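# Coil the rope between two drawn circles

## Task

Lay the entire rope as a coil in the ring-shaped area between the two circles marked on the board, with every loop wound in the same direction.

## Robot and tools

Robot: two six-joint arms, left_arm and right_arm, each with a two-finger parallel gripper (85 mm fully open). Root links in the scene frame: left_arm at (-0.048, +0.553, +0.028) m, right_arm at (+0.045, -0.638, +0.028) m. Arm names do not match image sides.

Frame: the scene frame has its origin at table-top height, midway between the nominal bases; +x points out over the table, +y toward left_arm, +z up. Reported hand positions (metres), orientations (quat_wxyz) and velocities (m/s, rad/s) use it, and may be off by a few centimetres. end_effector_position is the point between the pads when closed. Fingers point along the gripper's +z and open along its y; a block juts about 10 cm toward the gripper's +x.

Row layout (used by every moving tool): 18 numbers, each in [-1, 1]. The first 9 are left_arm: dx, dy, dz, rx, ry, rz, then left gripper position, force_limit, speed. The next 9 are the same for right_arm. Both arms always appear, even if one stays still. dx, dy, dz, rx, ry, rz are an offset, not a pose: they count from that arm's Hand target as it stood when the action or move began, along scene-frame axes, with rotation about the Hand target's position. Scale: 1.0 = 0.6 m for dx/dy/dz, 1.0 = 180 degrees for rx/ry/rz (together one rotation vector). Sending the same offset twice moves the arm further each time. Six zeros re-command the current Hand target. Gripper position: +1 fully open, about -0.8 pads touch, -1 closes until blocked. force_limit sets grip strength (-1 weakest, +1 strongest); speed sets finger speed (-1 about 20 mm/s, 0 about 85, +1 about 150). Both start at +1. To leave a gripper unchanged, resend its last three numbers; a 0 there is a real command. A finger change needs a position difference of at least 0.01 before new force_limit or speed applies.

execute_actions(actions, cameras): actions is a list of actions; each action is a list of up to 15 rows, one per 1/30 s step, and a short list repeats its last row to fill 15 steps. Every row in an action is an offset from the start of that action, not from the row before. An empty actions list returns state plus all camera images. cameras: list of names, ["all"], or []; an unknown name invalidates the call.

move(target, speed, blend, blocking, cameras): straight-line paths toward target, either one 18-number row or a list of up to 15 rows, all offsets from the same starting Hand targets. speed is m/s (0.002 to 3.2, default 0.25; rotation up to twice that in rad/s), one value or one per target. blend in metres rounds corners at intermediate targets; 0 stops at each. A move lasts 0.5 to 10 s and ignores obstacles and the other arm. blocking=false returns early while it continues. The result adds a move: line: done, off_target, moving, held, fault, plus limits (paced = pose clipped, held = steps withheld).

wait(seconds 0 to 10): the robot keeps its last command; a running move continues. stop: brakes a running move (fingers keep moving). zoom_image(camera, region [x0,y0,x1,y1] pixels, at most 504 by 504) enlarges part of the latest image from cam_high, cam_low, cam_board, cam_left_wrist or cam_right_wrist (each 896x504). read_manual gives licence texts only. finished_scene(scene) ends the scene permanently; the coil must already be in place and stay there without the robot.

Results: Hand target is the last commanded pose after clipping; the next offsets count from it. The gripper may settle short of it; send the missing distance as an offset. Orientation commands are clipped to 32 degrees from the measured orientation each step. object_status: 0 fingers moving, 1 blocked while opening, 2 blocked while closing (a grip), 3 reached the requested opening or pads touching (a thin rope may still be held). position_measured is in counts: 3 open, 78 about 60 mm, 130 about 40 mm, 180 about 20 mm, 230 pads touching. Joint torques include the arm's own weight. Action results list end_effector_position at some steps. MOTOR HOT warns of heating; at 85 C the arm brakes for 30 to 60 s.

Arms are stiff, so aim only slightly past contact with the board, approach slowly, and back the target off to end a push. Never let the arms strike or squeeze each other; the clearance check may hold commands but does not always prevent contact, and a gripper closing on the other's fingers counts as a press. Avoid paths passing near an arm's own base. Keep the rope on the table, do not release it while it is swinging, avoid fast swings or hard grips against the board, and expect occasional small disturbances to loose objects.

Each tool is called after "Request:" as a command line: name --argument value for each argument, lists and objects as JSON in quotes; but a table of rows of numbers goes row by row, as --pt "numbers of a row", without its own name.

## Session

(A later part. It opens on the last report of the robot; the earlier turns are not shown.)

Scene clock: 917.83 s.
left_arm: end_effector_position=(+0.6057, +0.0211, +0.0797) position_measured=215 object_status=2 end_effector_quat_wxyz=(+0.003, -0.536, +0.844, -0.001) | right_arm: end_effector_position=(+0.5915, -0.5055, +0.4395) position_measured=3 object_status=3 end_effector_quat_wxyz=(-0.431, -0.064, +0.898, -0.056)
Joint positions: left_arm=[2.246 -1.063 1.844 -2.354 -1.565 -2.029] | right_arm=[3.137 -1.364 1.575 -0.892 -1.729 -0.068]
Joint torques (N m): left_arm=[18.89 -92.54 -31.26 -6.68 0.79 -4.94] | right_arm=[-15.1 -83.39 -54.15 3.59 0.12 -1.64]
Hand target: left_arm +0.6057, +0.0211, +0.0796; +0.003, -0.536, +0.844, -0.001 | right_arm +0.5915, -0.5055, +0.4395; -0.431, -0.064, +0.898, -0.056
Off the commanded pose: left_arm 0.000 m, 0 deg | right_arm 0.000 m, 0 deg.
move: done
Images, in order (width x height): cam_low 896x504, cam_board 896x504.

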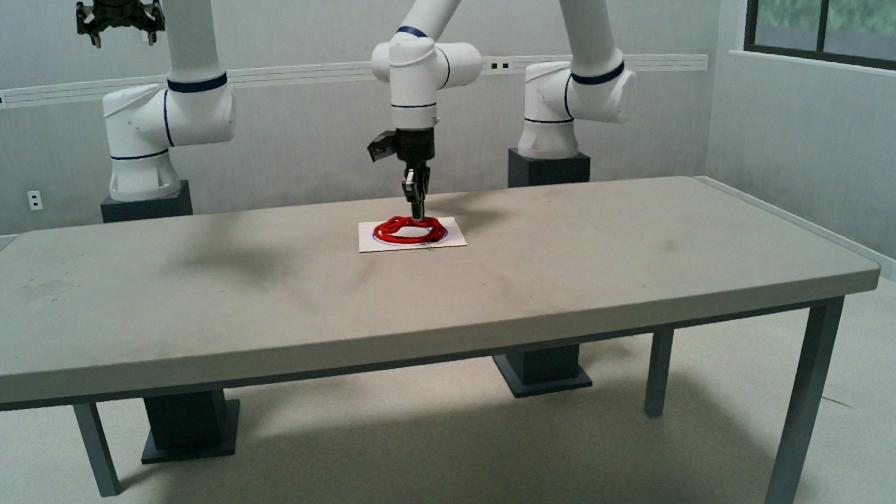

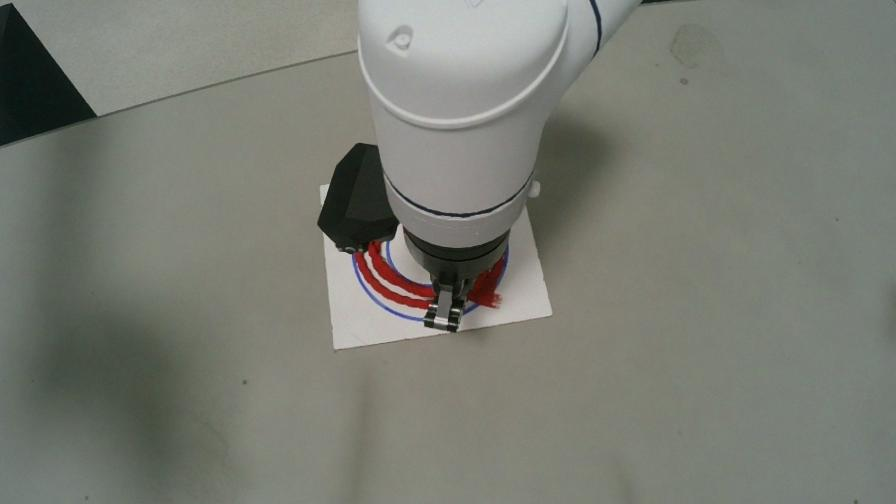

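Request:
wait --seconds 0.1 --cameras '["cam_left_wrist", "cam_high"]'

Request:
zoom_image --camera "cam_high" --region '[380, 180, 580, 330]'

Scene clock: 918.70 s.
left_arm: end_effector_position=(+0.6057, +0.0211, +0.0796) position_measured=215 object_status=2 end_effector_quat_wxyz=(+0.003, -0.536, +0.844, -0.001) | right_arm: end_effector_position=(+0.5915, -0.5055, +0.4395) position_measured=3 object_status=3 end_effector_quat_wxyz=(-0.431, -0.064, +0.898, -0.056)
Joint positions: left_arm=[2.246 -1.063 1.844 -2.354 -1.565 -2.029] | right_arm=[3.137 -1.364 1.575 -0.892 -1.729 -0.068]
Joint torques (N m): left_arm=[18.74 -93.97 -28.54 -6.9 0.95 -4.84] | right_arm=[-14.01 -82 -53.98 3.45 0.17 -1.71]
Hand target: left_arm +0.6057, +0.0211, +0.0796; +0.003, -0.536, +0.844, -0.001 | right_arm +0.5915, -0.5055, +0.4395; -0.431, -0.064, +0.898, -0.056
Tool commands: left_gripper/position=-1.0 left_gripper/force_limit=-0.7 left_gripper/speed=-0.3 right_gripper/position=+1.0 right_gripper/force_limit=+1.0 right_gripper/speed=+1.0
Off the commanded pose: left_arm 0.000 m, 0 deg | right_arm 0.000 m, 0 deg.
wait: 0.10 s; at rest from the start
Images, in order (width x height): cam_high 896x504, cam_left_wrist 896x504.

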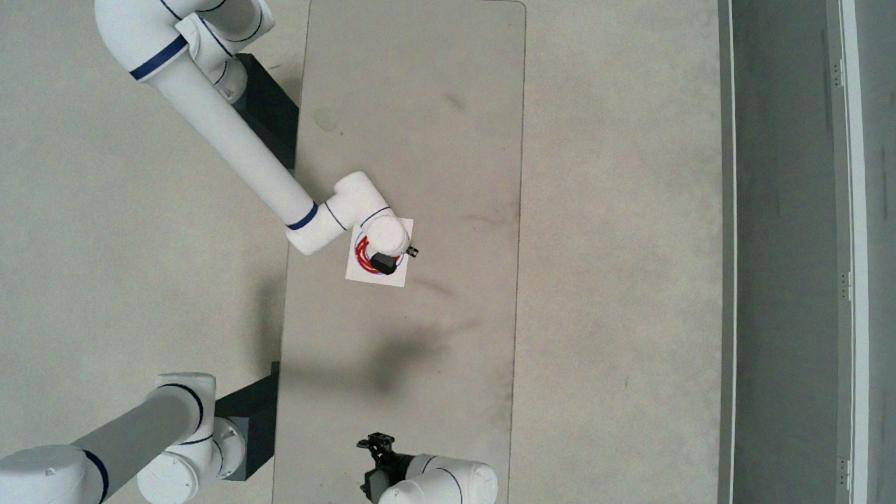

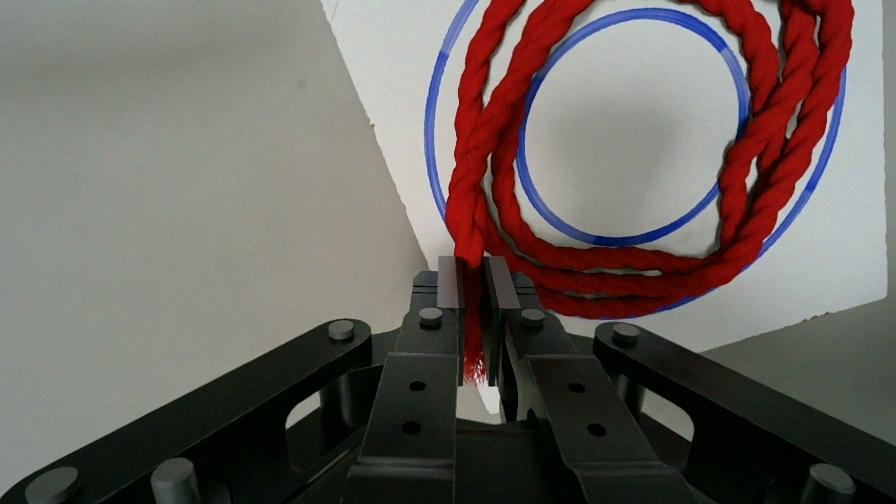

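Scaled by 2.520 from the camera's 896x504 image, which has a finer 1280x720 frame.

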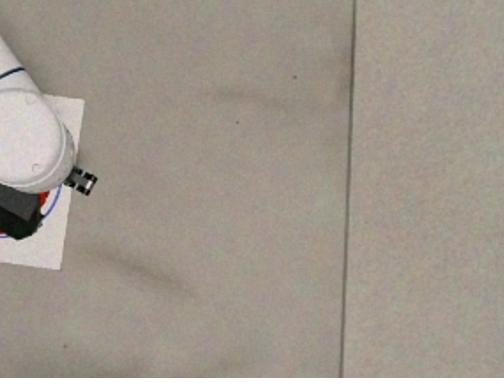

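Request:
zoom_image --camera "cam_left_wrist" --region '[400, 0, 896, 340]'

Scaled by 1.016 from the camera's 896x504 image, which has a finer 1280x720 frame.

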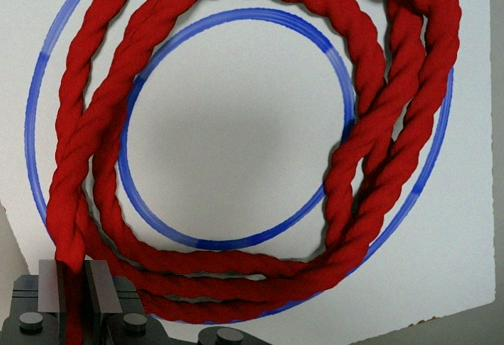

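Request:
move --pt "-0.0485 0.0673 -0.041 0 0 0.3333 -1 -0.7 -0.3 0 0 0 0 0 0 1 1 1" --pt "-0.0578 0.0718 -0.0727 0 0 0.4444 -1 -0.7 -0.3 0 0 0 0 0 0 1 1 1" --speed '[0.35,0.12]' --blend '[0.008,0]' --cameras '["cam_board", "cam_left_wrist"]'

Scene clock: 927.40 s.
left_arm: end_effector_position=(+0.5711, +0.0642, +0.0361) position_measured=215 object_status=2 end_effector_quat_wxyz=(-0.003, +0.953, -0.302, -0.001) | right_arm: end_effector_position=(+0.5915, -0.5055, +0.4395) position_measured=3 object_status=3 end_effector_quat_wxyz=(-0.431, -0.064, +0.898, -0.056)
Joint positions: left_arm=[2.247 -1.07 1.967 -2.463 -1.567 -3.425] | right_arm=[3.137 -1.364 1.575 -0.892 -1.729 -0.068]
Joint torques (N m): left_arm=[-14.66 -76.88 -19.14 -5.28 1.18 -4.12] | right_arm=[-14.06 -82.98 -53.67 3.28 0.23 -1.76]
Hand target: left_arm +0.5710, +0.0642, +0.0360; -0.003, +0.953, -0.302, -0.001 | right_arm +0.5915, -0.5055, +0.4395; -0.431, -0.064, +0.898, -0.056
Off the commanded pose: left_arm 0.000 m, 0 deg | right_arm 0.000 m, 0 deg.
move: done
Images, in order (width x height): cam_board 896x504, cam_left_wrist 896x504.

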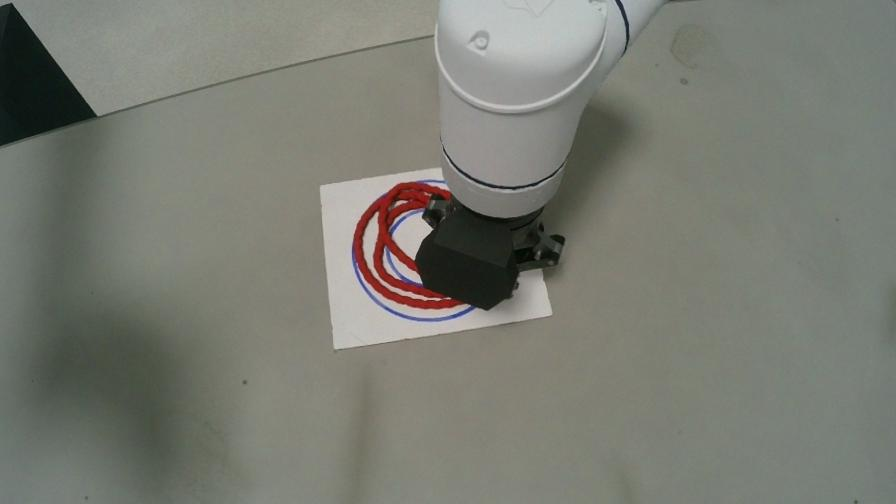

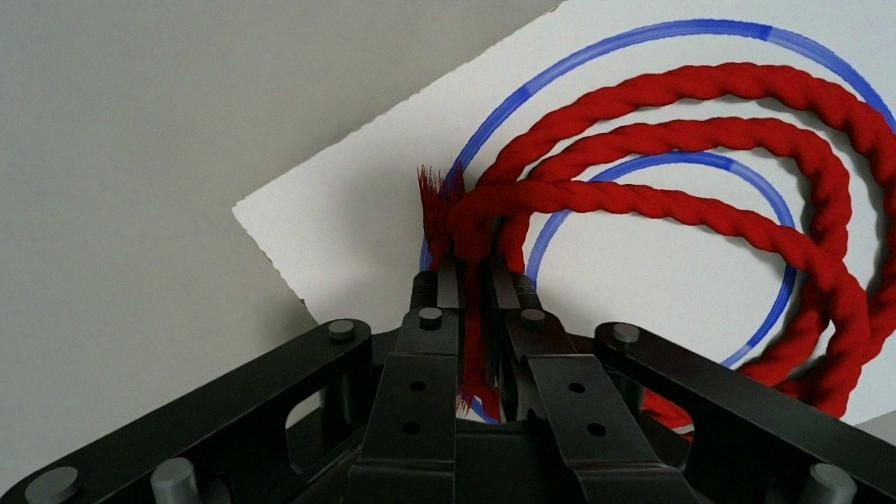

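Request:
move --pt "-0.005 -0.0537 0.09 0 0 -0.1389 -1 -0.7 -0.3 0 0 0 0 0 0 1 1 1" --pt "-0.0702 -0.1508 0.1517 0 0 -0.4167 -1 -0.7 -0.3 0 0 0 0 0 0 1 1 1" --speed '[0.18,0.22]' --blend '[0.015,0]' --cameras '["cam_board", "cam_left_wrist"]'

Scene clock: 941.47 s.
left_arm: end_effector_position=(+0.5289, -0.0263, +0.1270) position_measured=215 object_status=2 end_effector_quat_wxyz=(+0.003, -0.573, +0.820, -0.001) | right_arm: end_effector_position=(+0.5915, -0.5055, +0.4395) position_measured=3 object_status=3 end_effector_quat_wxyz=(-0.431, -0.064, +0.898, -0.056)
Joint positions: left_arm=[2.135 -1.15 1.874 -2.296 -1.565 -2.228] | right_arm=[3.137 -1.364 1.575 -0.892 -1.729 -0.068]
Joint torques (N m): left_arm=[-12.86 -115.47 -52.9 -1.18 -0.19 2.53] | right_arm=[-14.54 -82.31 -54.39 3.54 0.49 -1.69]
Hand target: left_arm +0.5289, -0.0263, +0.1270; +0.003, -0.573, +0.820, -0.001 | right_arm +0.5915, -0.5055, +0.4395; -0.431, -0.064, +0.898, -0.056
Off the commanded pose: left_arm 0.000 m, 0 deg | right_arm 0.000 m, 0 deg.
move: done
Images, in order (width x height): cam_board 896x504, cam_left_wrist 896x504.

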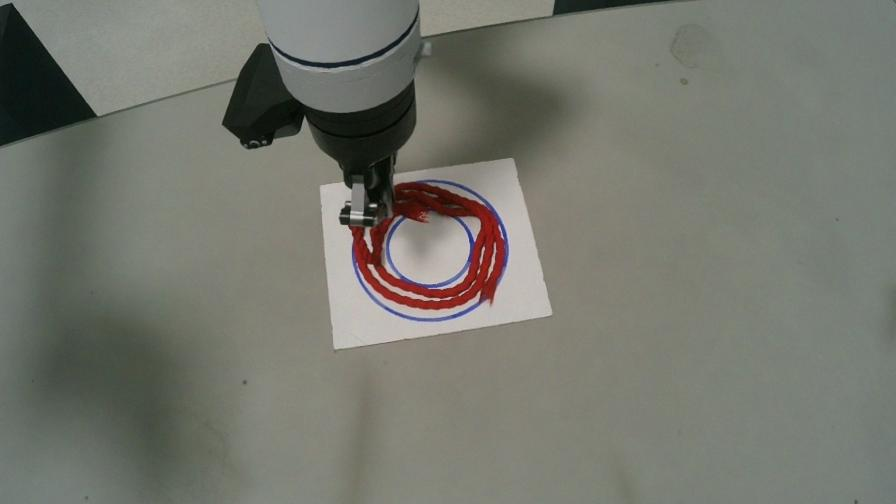

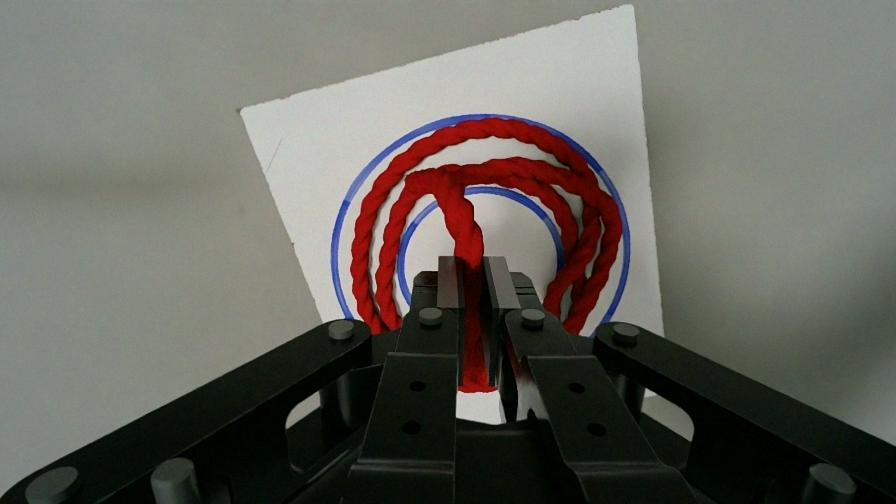

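Request:
move --pt "0.0785 0.012 -0.0783 0 0 0.0556 -1 -0.7 -0.3 0 0 0 0 0 0 1 1 1" --pt "0.1212 0.0738 -0.125 0 0 0.1111 -1 -0.7 -0.3 0 0 0 0 0 0 1 1 1" --pt "0.116 0.087 -0.1517 0 0 0.1778 -1 -0.7 -0.3 0 0 0 0 0 0 1 1 1" --speed '[0.07,0.08,0.1]' --blend '[0.012,0.006,0]' --cameras '["cam_board", "cam_left_wrist"]'

Scene clock: 949.13 s.
left_arm: end_effector_position=(+0.5985, +0.0258, +0.0361) position_measured=215 object_status=2 end_effector_quat_wxyz=(-0.003, +0.776, -0.630, +0.000) | right_arm: end_effector_position=(+0.5915, -0.5055, +0.4395) position_measured=3 object_status=3 end_effector_quat_wxyz=(-0.431, -0.064, +0.898, -0.056)
Joint positions: left_arm=[2.243 -1.019 1.875 -2.425 -1.565 -2.678] | right_arm=[3.137 -1.364 1.575 -0.892 -1.729 -0.068]
Joint torques (N m): left_arm=[20.52 -78.73 -16.91 -3.99 0.86 -4.19] | right_arm=[-13.75 -82.24 -53.81 3.48 0.63 -1.57]
Hand target: left_arm +0.5985, +0.0259, +0.0360; -0.003, +0.776, -0.630, +0.000 | right_arm +0.5915, -0.5055, +0.4395; -0.431, -0.064, +0.898, -0.056
Off the commanded pose: left_arm 0.000 m, 0 deg | right_arm 0.000 m, 0 deg.
move: done
Images, in order (width x height): cam_board 896x504, cam_left_wrist 896x504.

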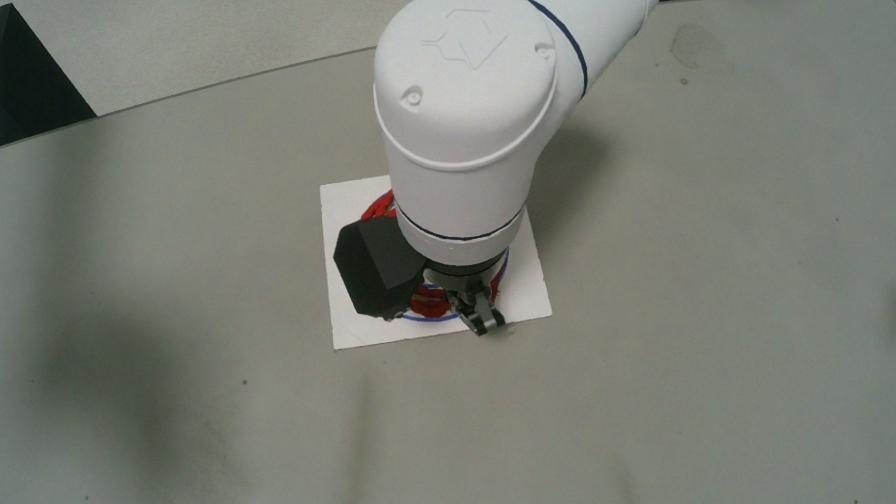

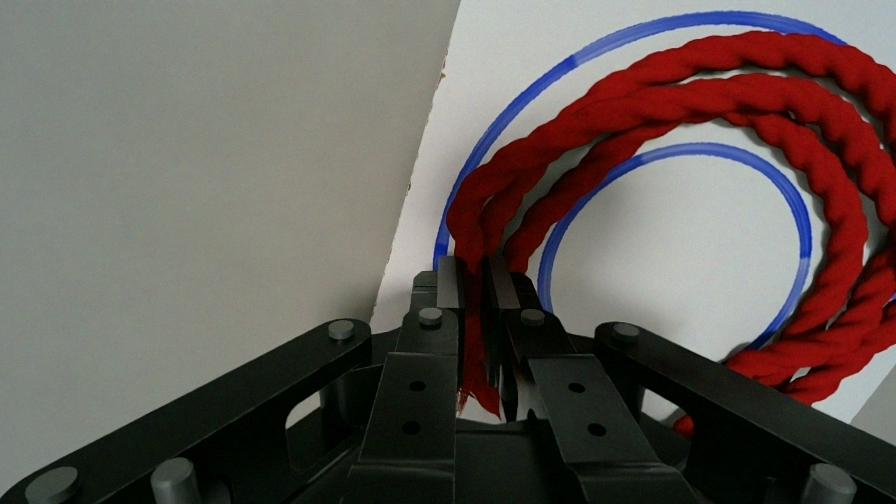

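Request:
move --pt "-0.01 0 0 0 0 0.0833 -1 -0.7 -0.3 0 0 0 0 0 0 1 1 1" --pt "-0.01 0 -0.005 0 0 0.0833 -0.3 -0.7 -0.3 0 0 0 0 0 0 1 1 1" --speed '[0.1,0.03]' --cameras '["cam_left_wrist"]'

Scene clock: 956.83 s.
left_arm: end_effector_position=(+0.5925, +0.0259, +0.0329) position_measured=167 object_status=0 end_effector_quat_wxyz=(-0.003, +0.852, -0.524, +0.000) | right_arm: end_effector_position=(+0.5915, -0.5055, +0.4395) position_measured=3 object_status=3 end_effector_quat_wxyz=(-0.431, -0.064, +0.898, -0.056)
Joint positions: left_arm=[2.237 -1.02 1.884 -2.432 -1.565 -2.946] | right_arm=[3.137 -1.364 1.575 -0.892 -1.729 -0.068]
Joint torques (N m): left_arm=[-13.58 -96.68 -38.34 -2.3 0.07 -4.42] | right_arm=[-14.45 -82.95 -53.64 3.49 0.45 -1.37]
Hand target: left_arm +0.5925, +0.0259, +0.0330; -0.003, +0.852, -0.524, +0.000 | right_arm +0.5915, -0.5055, +0.4395; -0.431, -0.064, +0.898, -0.056
Off the commanded pose: left_arm 0.000 m, 0 deg | right_arm 0.000 m, 0 deg.
move: done
Images, in order (width x height): cam_left_wrist 896x504.

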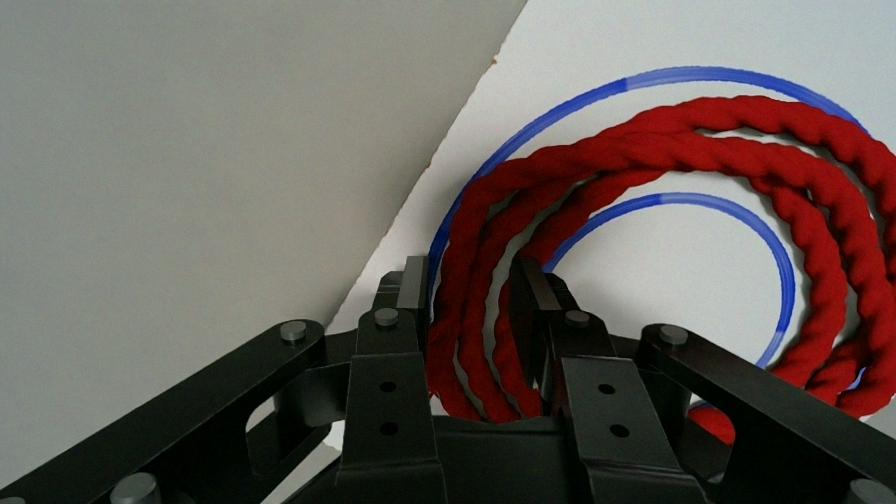

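Request:
move --pt "0 0 0.08 0 0 0 -0.3 -0.7 -0.3 0 0 0 0 0 0 1 1 1" --pt "-0.0 -0.05 0.3 0 0 0 -0.3 -0.7 -0.3 0 0 0 0 0 0 1 1 1" --speed '[0.05,0.2]' --blend '[0.01,0]' --cameras '["cam_left_wrist", "cam_board"]'

Scene clock: 959.87 s.
left_arm: end_effector_position=(+0.5925, -0.0041, +0.2129) position_measured=167 object_status=3 end_effector_quat_wxyz=(-0.003, +0.852, -0.524, +0.000) | right_arm: end_effector_position=(+0.5915, -0.5055, +0.4395) position_measured=3 object_status=3 end_effector_quat_wxyz=(-0.431, -0.064, +0.898, -0.056)
Joint positions: left_arm=[2.215 -1.192 1.748 -2.125 -1.566 -2.968] | right_arm=[3.137 -1.364 1.575 -0.892 -1.729 -0.068]
Joint torques (N m): left_arm=[-11.34 -113.69 -58.49 -1.17 -1.51 -4.63] | right_arm=[-14.32 -82.94 -53.74 3.4 0.48 -1.59]
Hand target: left_arm +0.5925, -0.0041, +0.2130; -0.003, +0.852, -0.524, +0.000 | right_arm +0.5915, -0.5055, +0.4395; -0.431, -0.064, +0.898, -0.056
Off the commanded pose: left_arm 0.000 m, 0 deg | right_arm 0.000 m, 0 deg.
move: done
Images, in order (width x height): cam_board 896x504, cam_left_wrist 896x504.

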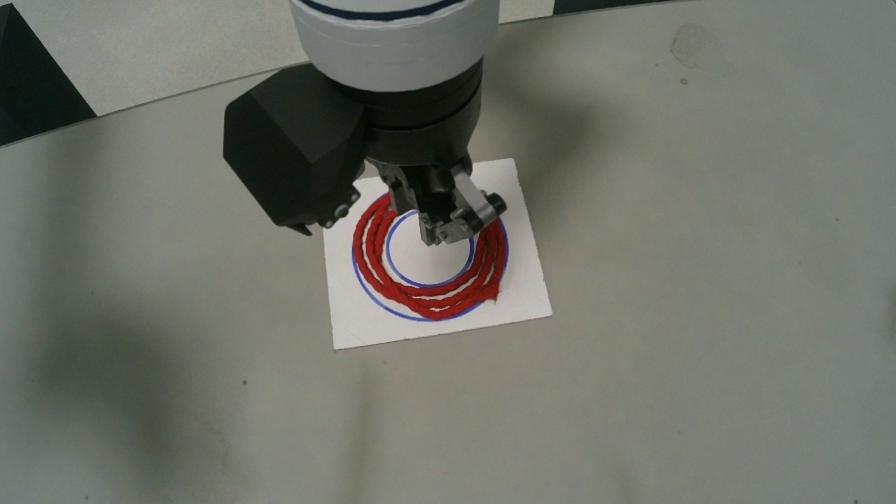

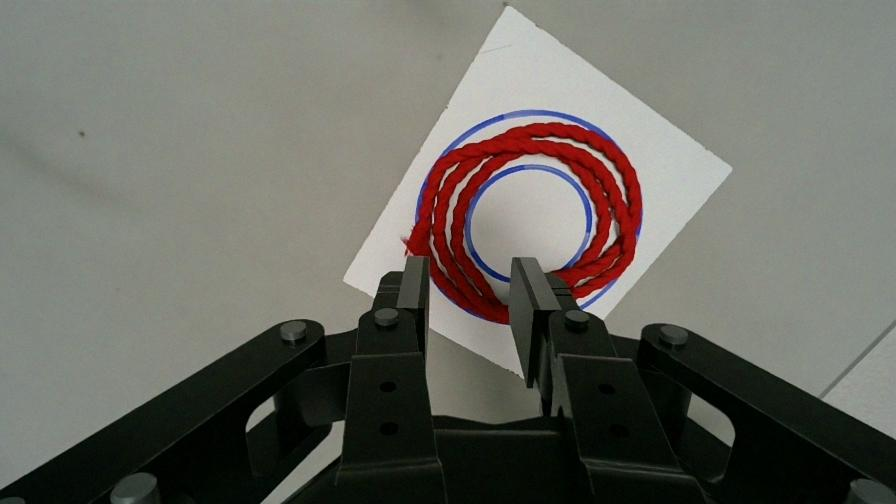

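Request:
zoom_image --camera "cam_left_wrist" --region '[380, 90, 680, 340]'

Scaled by 1.680 from the camera's 896x504 image, which has a finer 1280x720 frame.

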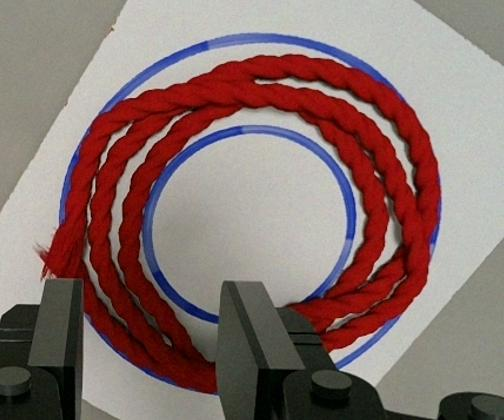

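Request:
move --target '[-0.1545,0.1128,0.2617,0,0,0,-0.3,-0.7,-0.3,0,0,0,0,0,0,1,1,1]' --speed 0.2 --cameras '["cam_left_wrist"]'

Request:
zoom_image --camera "cam_left_wrist" --region '[350, 0, 550, 170]'

Scene clock: 965.97 s.
left_arm: end_effector_position=(+0.4999, +0.0635, +0.3699) position_measured=167 object_status=3 end_effector_quat_wxyz=(-0.003, +0.852, -0.524, +0.000) | right_arm: end_effector_position=(+0.5915, -0.5055, +0.4395) position_measured=3 object_status=3 end_effector_quat_wxyz=(-0.431, -0.064, +0.898, -0.056)
Joint positions: left_arm=[2.168 -1.481 1.812 -1.899 -1.566 -3.015] | right_arm=[3.137 -1.364 1.575 -0.892 -1.729 -0.068]
Joint torques (N m): left_arm=[-13.14 -85.39 -40.62 -1.59 0.65 -4.25] | right_arm=[-14.36 -82.15 -53.7 3.62 0.45 -1.48]
Hand target: left_arm +0.4998, +0.0636, +0.3700; -0.003, +0.852, -0.524, +0.000 | right_arm +0.5915, -0.5055, +0.4395; -0.431, -0.064, +0.898, -0.056
Off the commanded pose: left_arm 0.000 m, 0 deg | right_arm 0.000 m, 0 deg.
move: done
Images, in order (width x height): cam_left_wrist 896x504.

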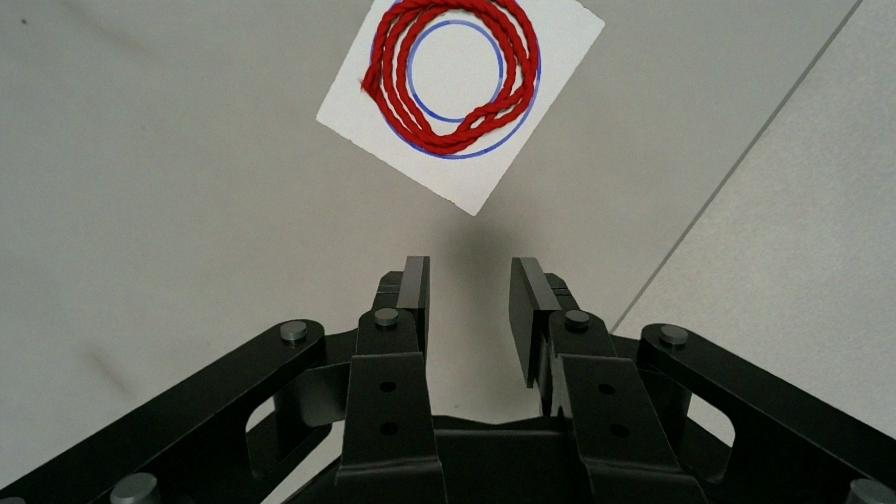

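Scaled by 2.520 from the camera's 896x504 image, which has a finer 1280x720 frame.

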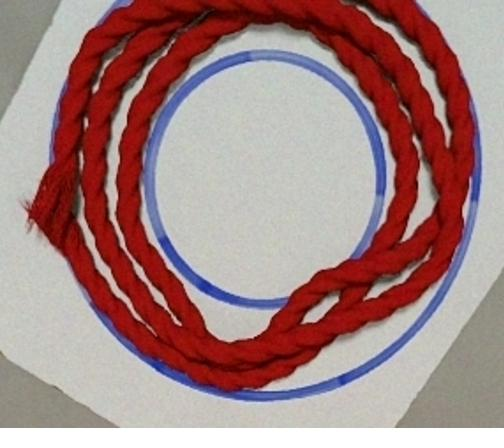

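Request:
move --target '[0.0832,0.0833,-0.2833,0,0,0,-1,-0.7,-0.3,0,0,0,0,0,0,1,1,1]' --speed 0.2 --cameras '["cam_left_wrist"]'

Request:
zoom_image --camera "cam_left_wrist" --region '[350, 0, 650, 250]'

Scene clock: 983.47 s.
left_arm: end_effector_position=(+0.5497, +0.1135, +0.2002) position_measured=232 object_status=3 end_effector_quat_wxyz=(-0.003, +0.852, -0.524, +0.000) | right_arm: end_effector_position=(+0.5915, -0.5055, +0.4395) position_measured=3 object_status=3 end_effector_quat_wxyz=(-0.431, -0.064, +0.898, -0.056)
Joint positions: left_arm=[2.266 -1.334 1.974 -2.208 -1.565 -2.917] | right_arm=[3.137 -1.364 1.575 -0.892 -1.729 -0.068]
Joint torques (N m): left_arm=[18.2 -65.17 -33.68 -7.14 -0.54 2.94] | right_arm=[-14.22 -82.06 -53.23 3.46 0.73 -1.14]
Hand target: left_arm +0.5497, +0.1135, +0.2001; -0.003, +0.852, -0.524, +0.000 | right_arm +0.5915, -0.5055, +0.4395; -0.431, -0.064, +0.898, -0.056
Off the commanded pose: left_arm 0.000 m, 0 deg | right_arm 0.000 m, 0 deg.
move: done
Images, in order (width x height): cam_left_wrist 896x504.

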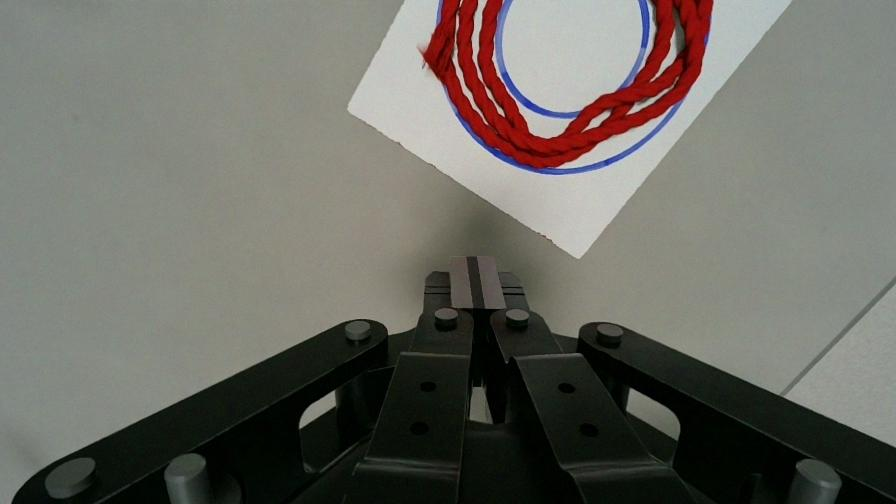

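Scaled by 1.680 from the camera's 896x504 image, which has a finer 1280x720 frame.

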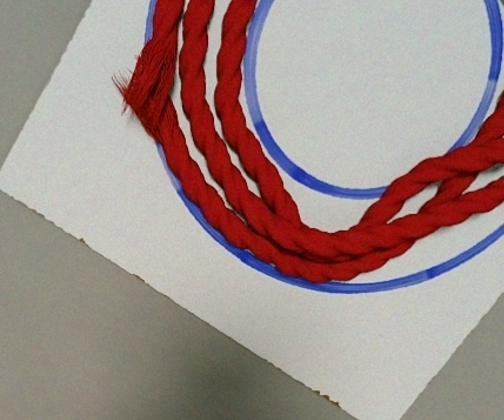

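Request:
move --target '[0.131,-0.0777,-0.2417,0,0,0.0167,-1,-0.7,-0.3,0,0,0,0,0,0,1,1,1]' --speed 0.15 --cameras '["cam_left_wrist", "cam_board"]'

Scene clock: 994.67 s.
left_arm: end_effector_position=(+0.6283, +0.0670, +0.0552) position_measured=232 object_status=3 end_effector_quat_wxyz=(-0.003, +0.865, -0.501, +0.000) | right_arm: end_effector_position=(+0.5915, -0.5055, +0.4395) position_measured=3 object_status=3 end_effector_quat_wxyz=(-0.431, -0.064, +0.898, -0.056)
Joint positions: left_arm=[2.304 -1.045 1.871 -2.394 -1.565 -2.932] | right_arm=[3.137 -1.364 1.575 -0.892 -1.729 -0.068]
Joint torques (N m): left_arm=[18.19 -93.43 -49.92 -7.09 -0.01 -3.5] | right_arm=[-13.94 -82.37 -53.52 3.48 0.63 -1.3]
Hand target: left_arm +0.6283, +0.0669, +0.0550; -0.003, +0.865, -0.501, +0.000 | right_arm +0.5915, -0.5055, +0.4395; -0.431, -0.064, +0.898, -0.056
Off the commanded pose: left_arm 0.000 m, 0 deg | right_arm 0.000 m, 0 deg.
move: done
Images, in order (width x height): cam_board 896x504, cam_left_wrist 896x504.

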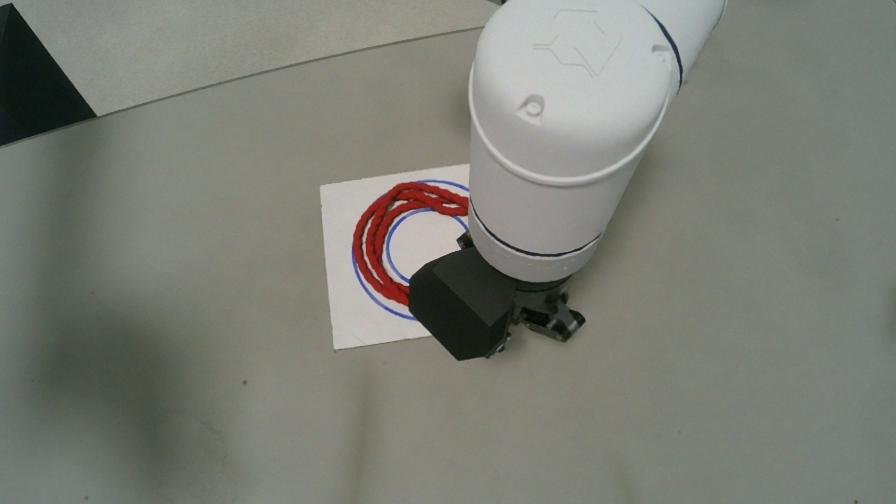

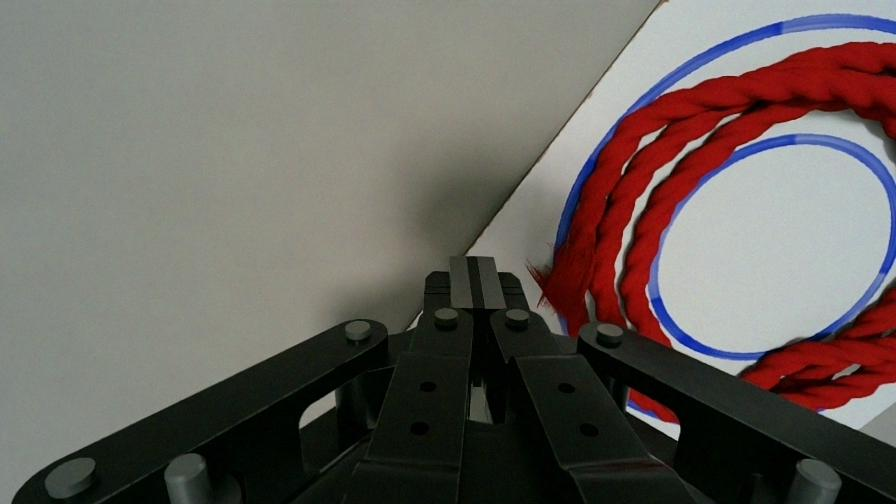

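Request:
move --pt "0 0 -0.0492 0 0 0 -1 -0.7 -0.3 0 0 0 0 0 0 1 1 1" --pt "-0.0433 -0.0248 -0.0492 0 0 0 -1 -0.7 -0.3 0 0 0 0 0 0 1 1 1" --speed '[0.06,0.03]' --cameras '["cam_left_wrist"]'

Scene clock: 1005.13 s.
left_arm: end_effector_position=(+0.6025, +0.0521, +0.0255) position_measured=232 object_status=3 end_effector_quat_wxyz=(-0.003, +0.865, -0.501, +0.000) | right_arm: end_effector_position=(+0.5915, -0.5055, +0.4395) position_measured=3 object_status=3 end_effector_quat_wxyz=(-0.431, -0.064, +0.898, -0.056)
Joint positions: left_arm=[2.268 -1.02 1.904 -2.452 -1.566 -2.968] | right_arm=[3.137 -1.364 1.575 -0.892 -1.729 -0.068]
Joint torques (N m): left_arm=[-12.15 -121.57 -24.44 -6.71 -0.16 -4.08] | right_arm=[-13.13 -81.54 -53.43 3.35 0.84 -1.35]
Hand target: left_arm +0.6024, +0.0520, +0.0255; -0.003, +0.865, -0.501, +0.000 | right_arm +0.5915, -0.5055, +0.4395; -0.431, -0.064, +0.898, -0.056
Off the commanded pose: left_arm 0.000 m, 0 deg | right_arm 0.000 m, 0 deg.
move: done
Images, in order (width x height): cam_left_wrist 896x504.

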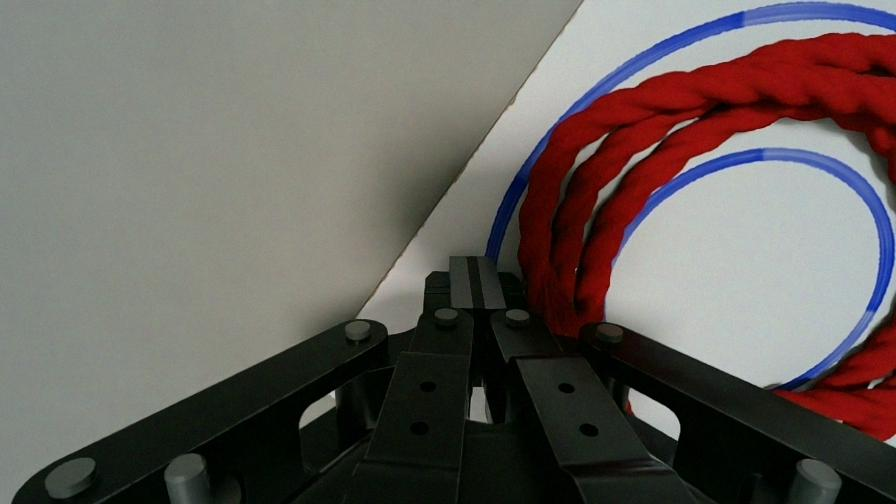

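Request:
move --pt "0.0289 0.0167 0 0 0 0 -1 -0.7 -0.3 0 0 0 0 0 0 1 1 1" --pt "0.0289 0.0167 0.15 0 0 0 -1 -0.7 -0.3 0 0 0 0 0 0 1 1 1" --speed '[0.05,0.1]' --blend '[0.004,0]' --cameras '["cam_left_wrist"]'

Request:
zoom_image --camera "cam_left_wrist" --region '[460, 0, 896, 380]'

Scene clock: 1008.67 s.
left_arm: end_effector_position=(+0.6197, +0.0621, +0.1154) position_measured=232 object_status=3 end_effector_quat_wxyz=(-0.003, +0.865, -0.501, +0.000) | right_arm: end_effector_position=(+0.5915, -0.5055, +0.4395) position_measured=3 object_status=3 end_effector_quat_wxyz=(-0.431, -0.064, +0.898, -0.056)
Joint positions: left_arm=[2.292 -1.121 1.854 -2.3 -1.565 -2.944] | right_arm=[3.137 -1.364 1.575 -0.892 -1.729 -0.068]
Joint torques (N m): left_arm=[10.78 -118.23 -53.09 -1.49 -0.48 1.25] | right_arm=[-13.66 -82.1 -53.23 3.59 0.77 -1.3]
Hand target: left_arm +0.6197, +0.0621, +0.1155; -0.003, +0.865, -0.501, +0.000 | right_arm +0.5915, -0.5055, +0.4395; -0.431, -0.064, +0.898, -0.056
Off the commanded pose: left_arm 0.000 m, 0 deg | right_arm 0.000 m, 0 deg.
move: done
Images, in order (width x height): cam_left_wrist 896x504.

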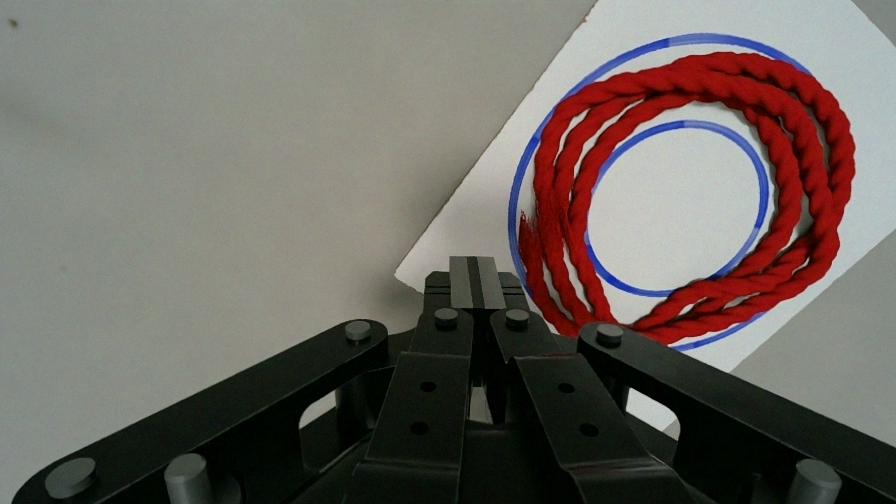

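Scaled by 1.156 from the camera's 896x504 image, which has a finer 1280x720 frame.

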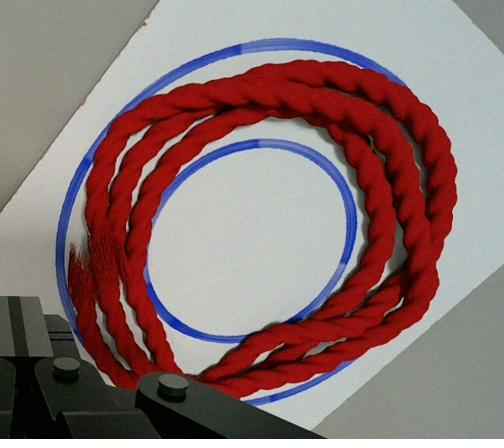

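Request:
move --target '[-0.2132,-0.0053,0.4242,0,0,0,-1,-0.7,-0.3,0,0,0,0,0,0,1,1,1]' --speed 0.25 --cameras '["cam_left_wrist", "cam_board"]'

Request:
zoom_image --camera "cam_left_wrist" --region '[350, 0, 550, 170]'

Request:
zoom_image --camera "cam_board" --region '[330, 160, 530, 340]'

Scene clock: 1014.20 s.
left_arm: end_effector_position=(+0.4918, +0.0589, +0.3699) position_measured=232 object_status=3 end_effector_quat_wxyz=(-0.003, +0.865, -0.501, +0.000) | right_arm: end_effector_position=(+0.5915, -0.5055, +0.4395) position_measured=3 object_status=3 end_effector_quat_wxyz=(-0.431, -0.064, +0.898, -0.056)
Joint positions: left_arm=[2.155 -1.485 1.817 -1.899 -1.566 -3.08] | right_arm=[3.137 -1.364 1.575 -0.892 -1.729 -0.068]
Joint torques (N m): left_arm=[-11.06 -86.12 -63.14 -1.26 1.14 -4.65] | right_arm=[-13.48 -82.06 -53.68 3.53 0.8 -1.48]
Hand target: left_arm +0.4918, +0.0589, +0.3700; -0.003, +0.865, -0.501, +0.000 | right_arm +0.5915, -0.5055, +0.4395; -0.431, -0.064, +0.898, -0.056
Off the commanded pose: left_arm 0.000 m, 0 deg | right_arm 0.000 m, 0 deg.
move: done
Images, in order (width x height): cam_board 896x504, cam_left_wrist 896x504.

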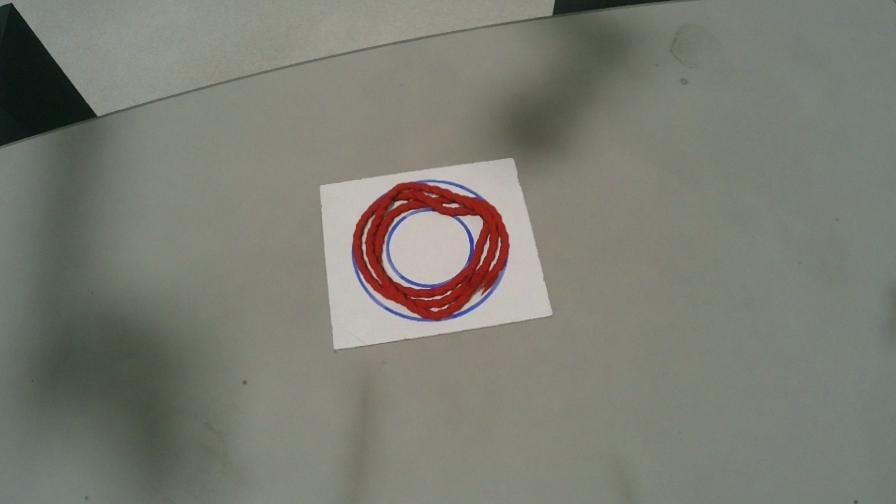

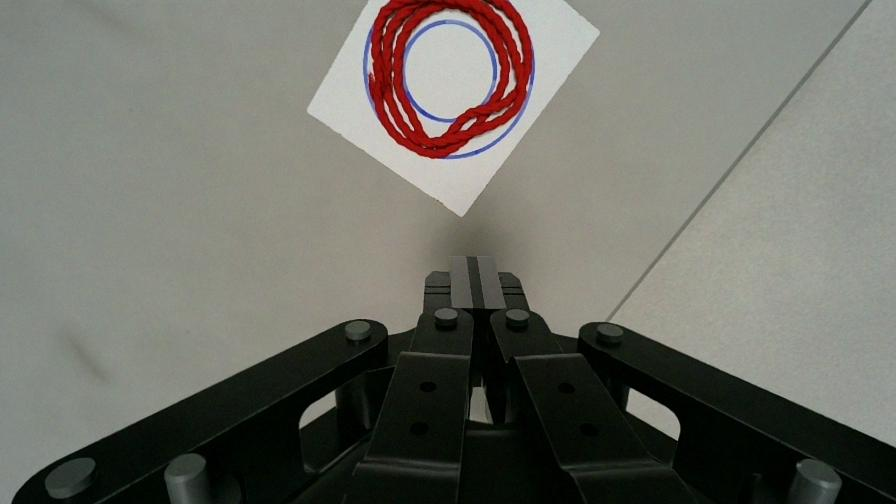

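Scaled by 2.520 from the camera's 896x504 image, which has a finer 1280x720 frame.

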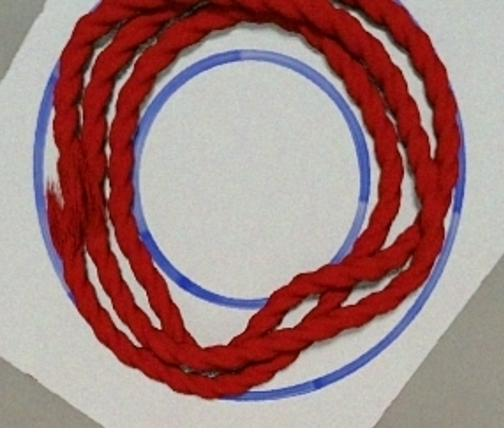

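Scaled by 2.520 from the camera's 896x504 image, which has a finer 1280x720 frame.

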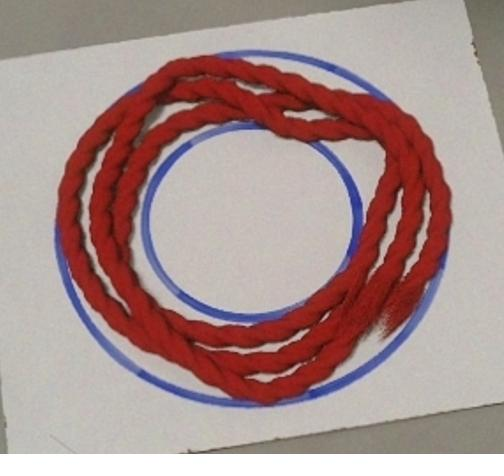

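Request:
move --target '[0.1073,0.0875,-0.525,0,0,0.25,-1,-0.7,-0.3,0,0,0,0,0,0,1,1,1]' --speed 0.25 --cameras '["cam_left_wrist"]'

Scene clock: 1023.77 s.
left_arm: end_effector_position=(+0.5561, +0.1114, +0.0551) position_measured=232 object_status=3 end_effector_quat_wxyz=(-0.003, +0.991, -0.132, -0.002) | right_arm: end_effector_position=(+0.5915, -0.5055, +0.4395) position_measured=3 object_status=3 end_effector_quat_wxyz=(-0.431, -0.064, +0.898, -0.056)
Joint positions: left_arm=[2.272 -1.143 2.043 -2.465 -1.569 -3.749] | right_arm=[3.137 -1.364 1.575 -0.892 -1.729 -0.068]
Joint torques (N m): left_arm=[16.96 -79.88 -24.89 -6.38 1.3 -4.62] | right_arm=[-13.75 -82.68 -52.97 3.56 0.91 -1.18]
Hand target: left_arm +0.5562, +0.1114, +0.0550; -0.003, +0.991, -0.132, -0.002 | right_arm +0.5915, -0.5055, +0.4395; -0.431, -0.064, +0.898, -0.056
Off the commanded pose: left_arm 0.000 m, 0 deg | right_arm 0.000 m, 0 deg.
move: done
Images, in order (width x height): cam_left_wrist 896x504.

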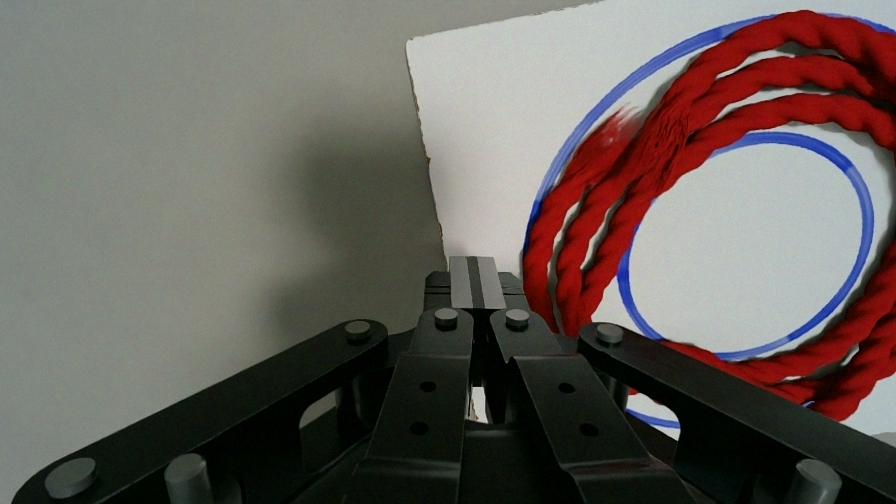

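Request:
move --pt "0 0 -0.0492 0 0 0 -1 -0.7 -0.3 0 0 0 0 0 0 1 1 1" --pt "-0.0082 -0.03 -0.0492 0 0 0 -1 -0.7 -0.3 0 0 0 0 0 0 1 1 1" --pt "-0.0027 -0.0092 -0.0492 0 0 0 -1 -0.7 -0.3 0 0 0 0 0 0 1 1 1" --pt "-0.053 -0.0038 -0.0492 0 0 0.1 -1 -0.7 -0.3 0 0 0 0 0 0 1 1 1" --pt "-0.0518 -0.0253 -0.0492 0 0 0.1 -1 -0.7 -0.3 0 0 0 0 0 0 1 1 1" --pt "-0.053 -0.0038 -0.0492 0 0 0.1 -1 -0.7 -0.3 0 0 0 0 0 0 1 1 1" --speed '[0.06,0.03,0.05,0.12,0.03,0.05]' --blend '[0,0,0.003,0.003,0,0]' --cameras '["cam_left_wrist"]'

Scene clock: 1032.07 s.
left_arm: end_effector_position=(+0.5244, +0.1089, +0.0255) position_measured=232 object_status=3 end_effector_quat_wxyz=(-0.002, +1.000, +0.025, -0.002) | right_arm: end_effector_position=(+0.5915, -0.5055, +0.4395) position_measured=3 object_status=3 end_effector_quat_wxyz=(-0.431, -0.064, +0.898, -0.056)
Joint positions: left_arm=[2.236 -1.125 2.099 -2.539 -1.571 -4.099] | right_arm=[3.137 -1.364 1.575 -0.892 -1.729 -0.068]
Joint torques (N m): left_arm=[16.2 -105.08 -21.67 -7.21 0.85 1.46] | right_arm=[-12.76 -83.07 -52.99 3.49 1.12 -1.18]
Hand target: left_arm +0.5244, +0.1091, +0.0255; -0.002, +1.000, +0.025, -0.002 | right_arm +0.5915, -0.5055, +0.4395; -0.431, -0.064, +0.898, -0.056
Off the commanded pose: left_arm 0.000 m, 0 deg | right_arm 0.000 m, 0 deg.
move: done
Images, in order (width x height): cam_left_wrist 896x504.

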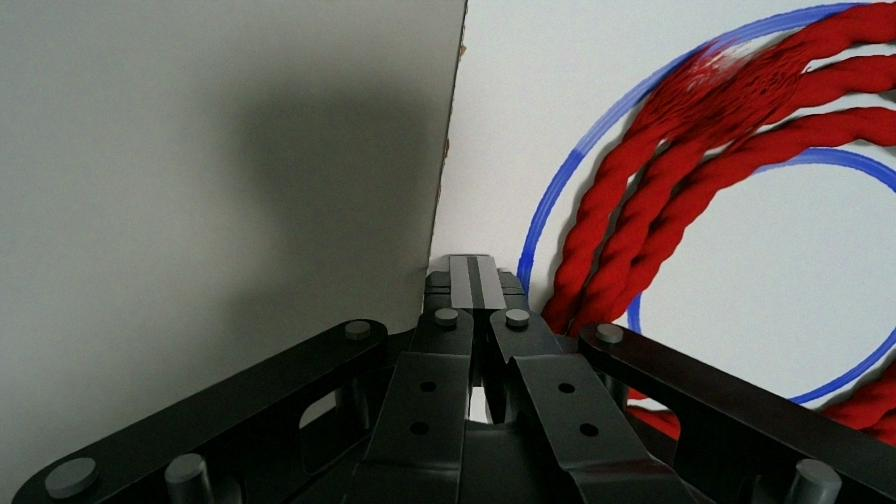

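Request:
move --pt "0.0803 -0.0075 0 0 0 -0.1556 -1 -0.7 -0.3 0 0 0 0 0 0 1 1 1" --pt "0.1398 -0.0588 0 0 0 -0.3056 -1 -0.7 -0.3 0 0 0 0 0 0 1 1 1" --pt "0.1183 -0.0757 0 0 0 -0.3056 -1 -0.7 -0.3 0 0 0 0 0 0 1 1 1" --pt "0.1398 -0.0588 0 0 0 -0.3056 -1 -0.7 -0.3 0 0 0 0 0 0 1 1 1" --pt "0.1398 -0.0588 0.1 0 0 -0.3056 -1 -0.7 -0.3 0 0 0 0 0 0 1 1 1" --speed '[0.18,0.18,0.03,0.05,0.1]' --blend '[0.01,0.002,0,0.004,0]' --cameras '["cam_left_wrist"]'

Scene clock: 1040.50 s.
left_arm: end_effector_position=(+0.6083, +0.0739, +0.0854) position_measured=232 object_status=3 end_effector_quat_wxyz=(-0.003, +0.898, -0.439, -0.001) | right_arm: end_effector_position=(+0.5915, -0.5055, +0.4395) position_measured=3 object_status=3 end_effector_quat_wxyz=(-0.431, -0.064, +0.898, -0.056)
Joint positions: left_arm=[2.291 -1.106 1.901 -2.362 -1.566 -3.084] | right_arm=[3.137 -1.364 1.575 -0.892 -1.729 -0.068]
Joint torques (N m): left_arm=[8.92 -115.83 -51.11 -2 0.38 1.54] | right_arm=[-13.19 -83.31 -53.6 3.45 1.12 -1.33]
Hand target: left_arm +0.6082, +0.0738, +0.0855; -0.003, +0.898, -0.439, -0.001 | right_arm +0.5915, -0.5055, +0.4395; -0.431, -0.064, +0.898, -0.056
Off the commanded pose: left_arm 0.000 m, 0 deg | right_arm 0.000 m, 0 deg.
move: done
Images, in order (width x height): cam_left_wrist 896x504.

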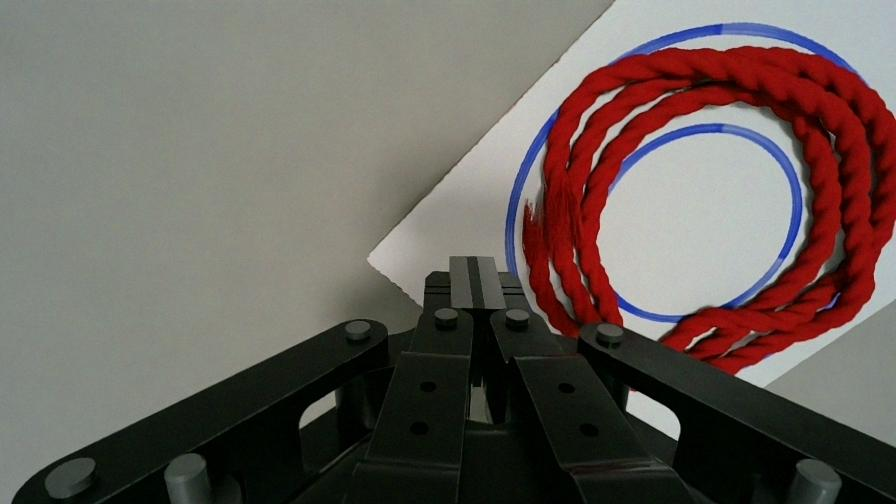

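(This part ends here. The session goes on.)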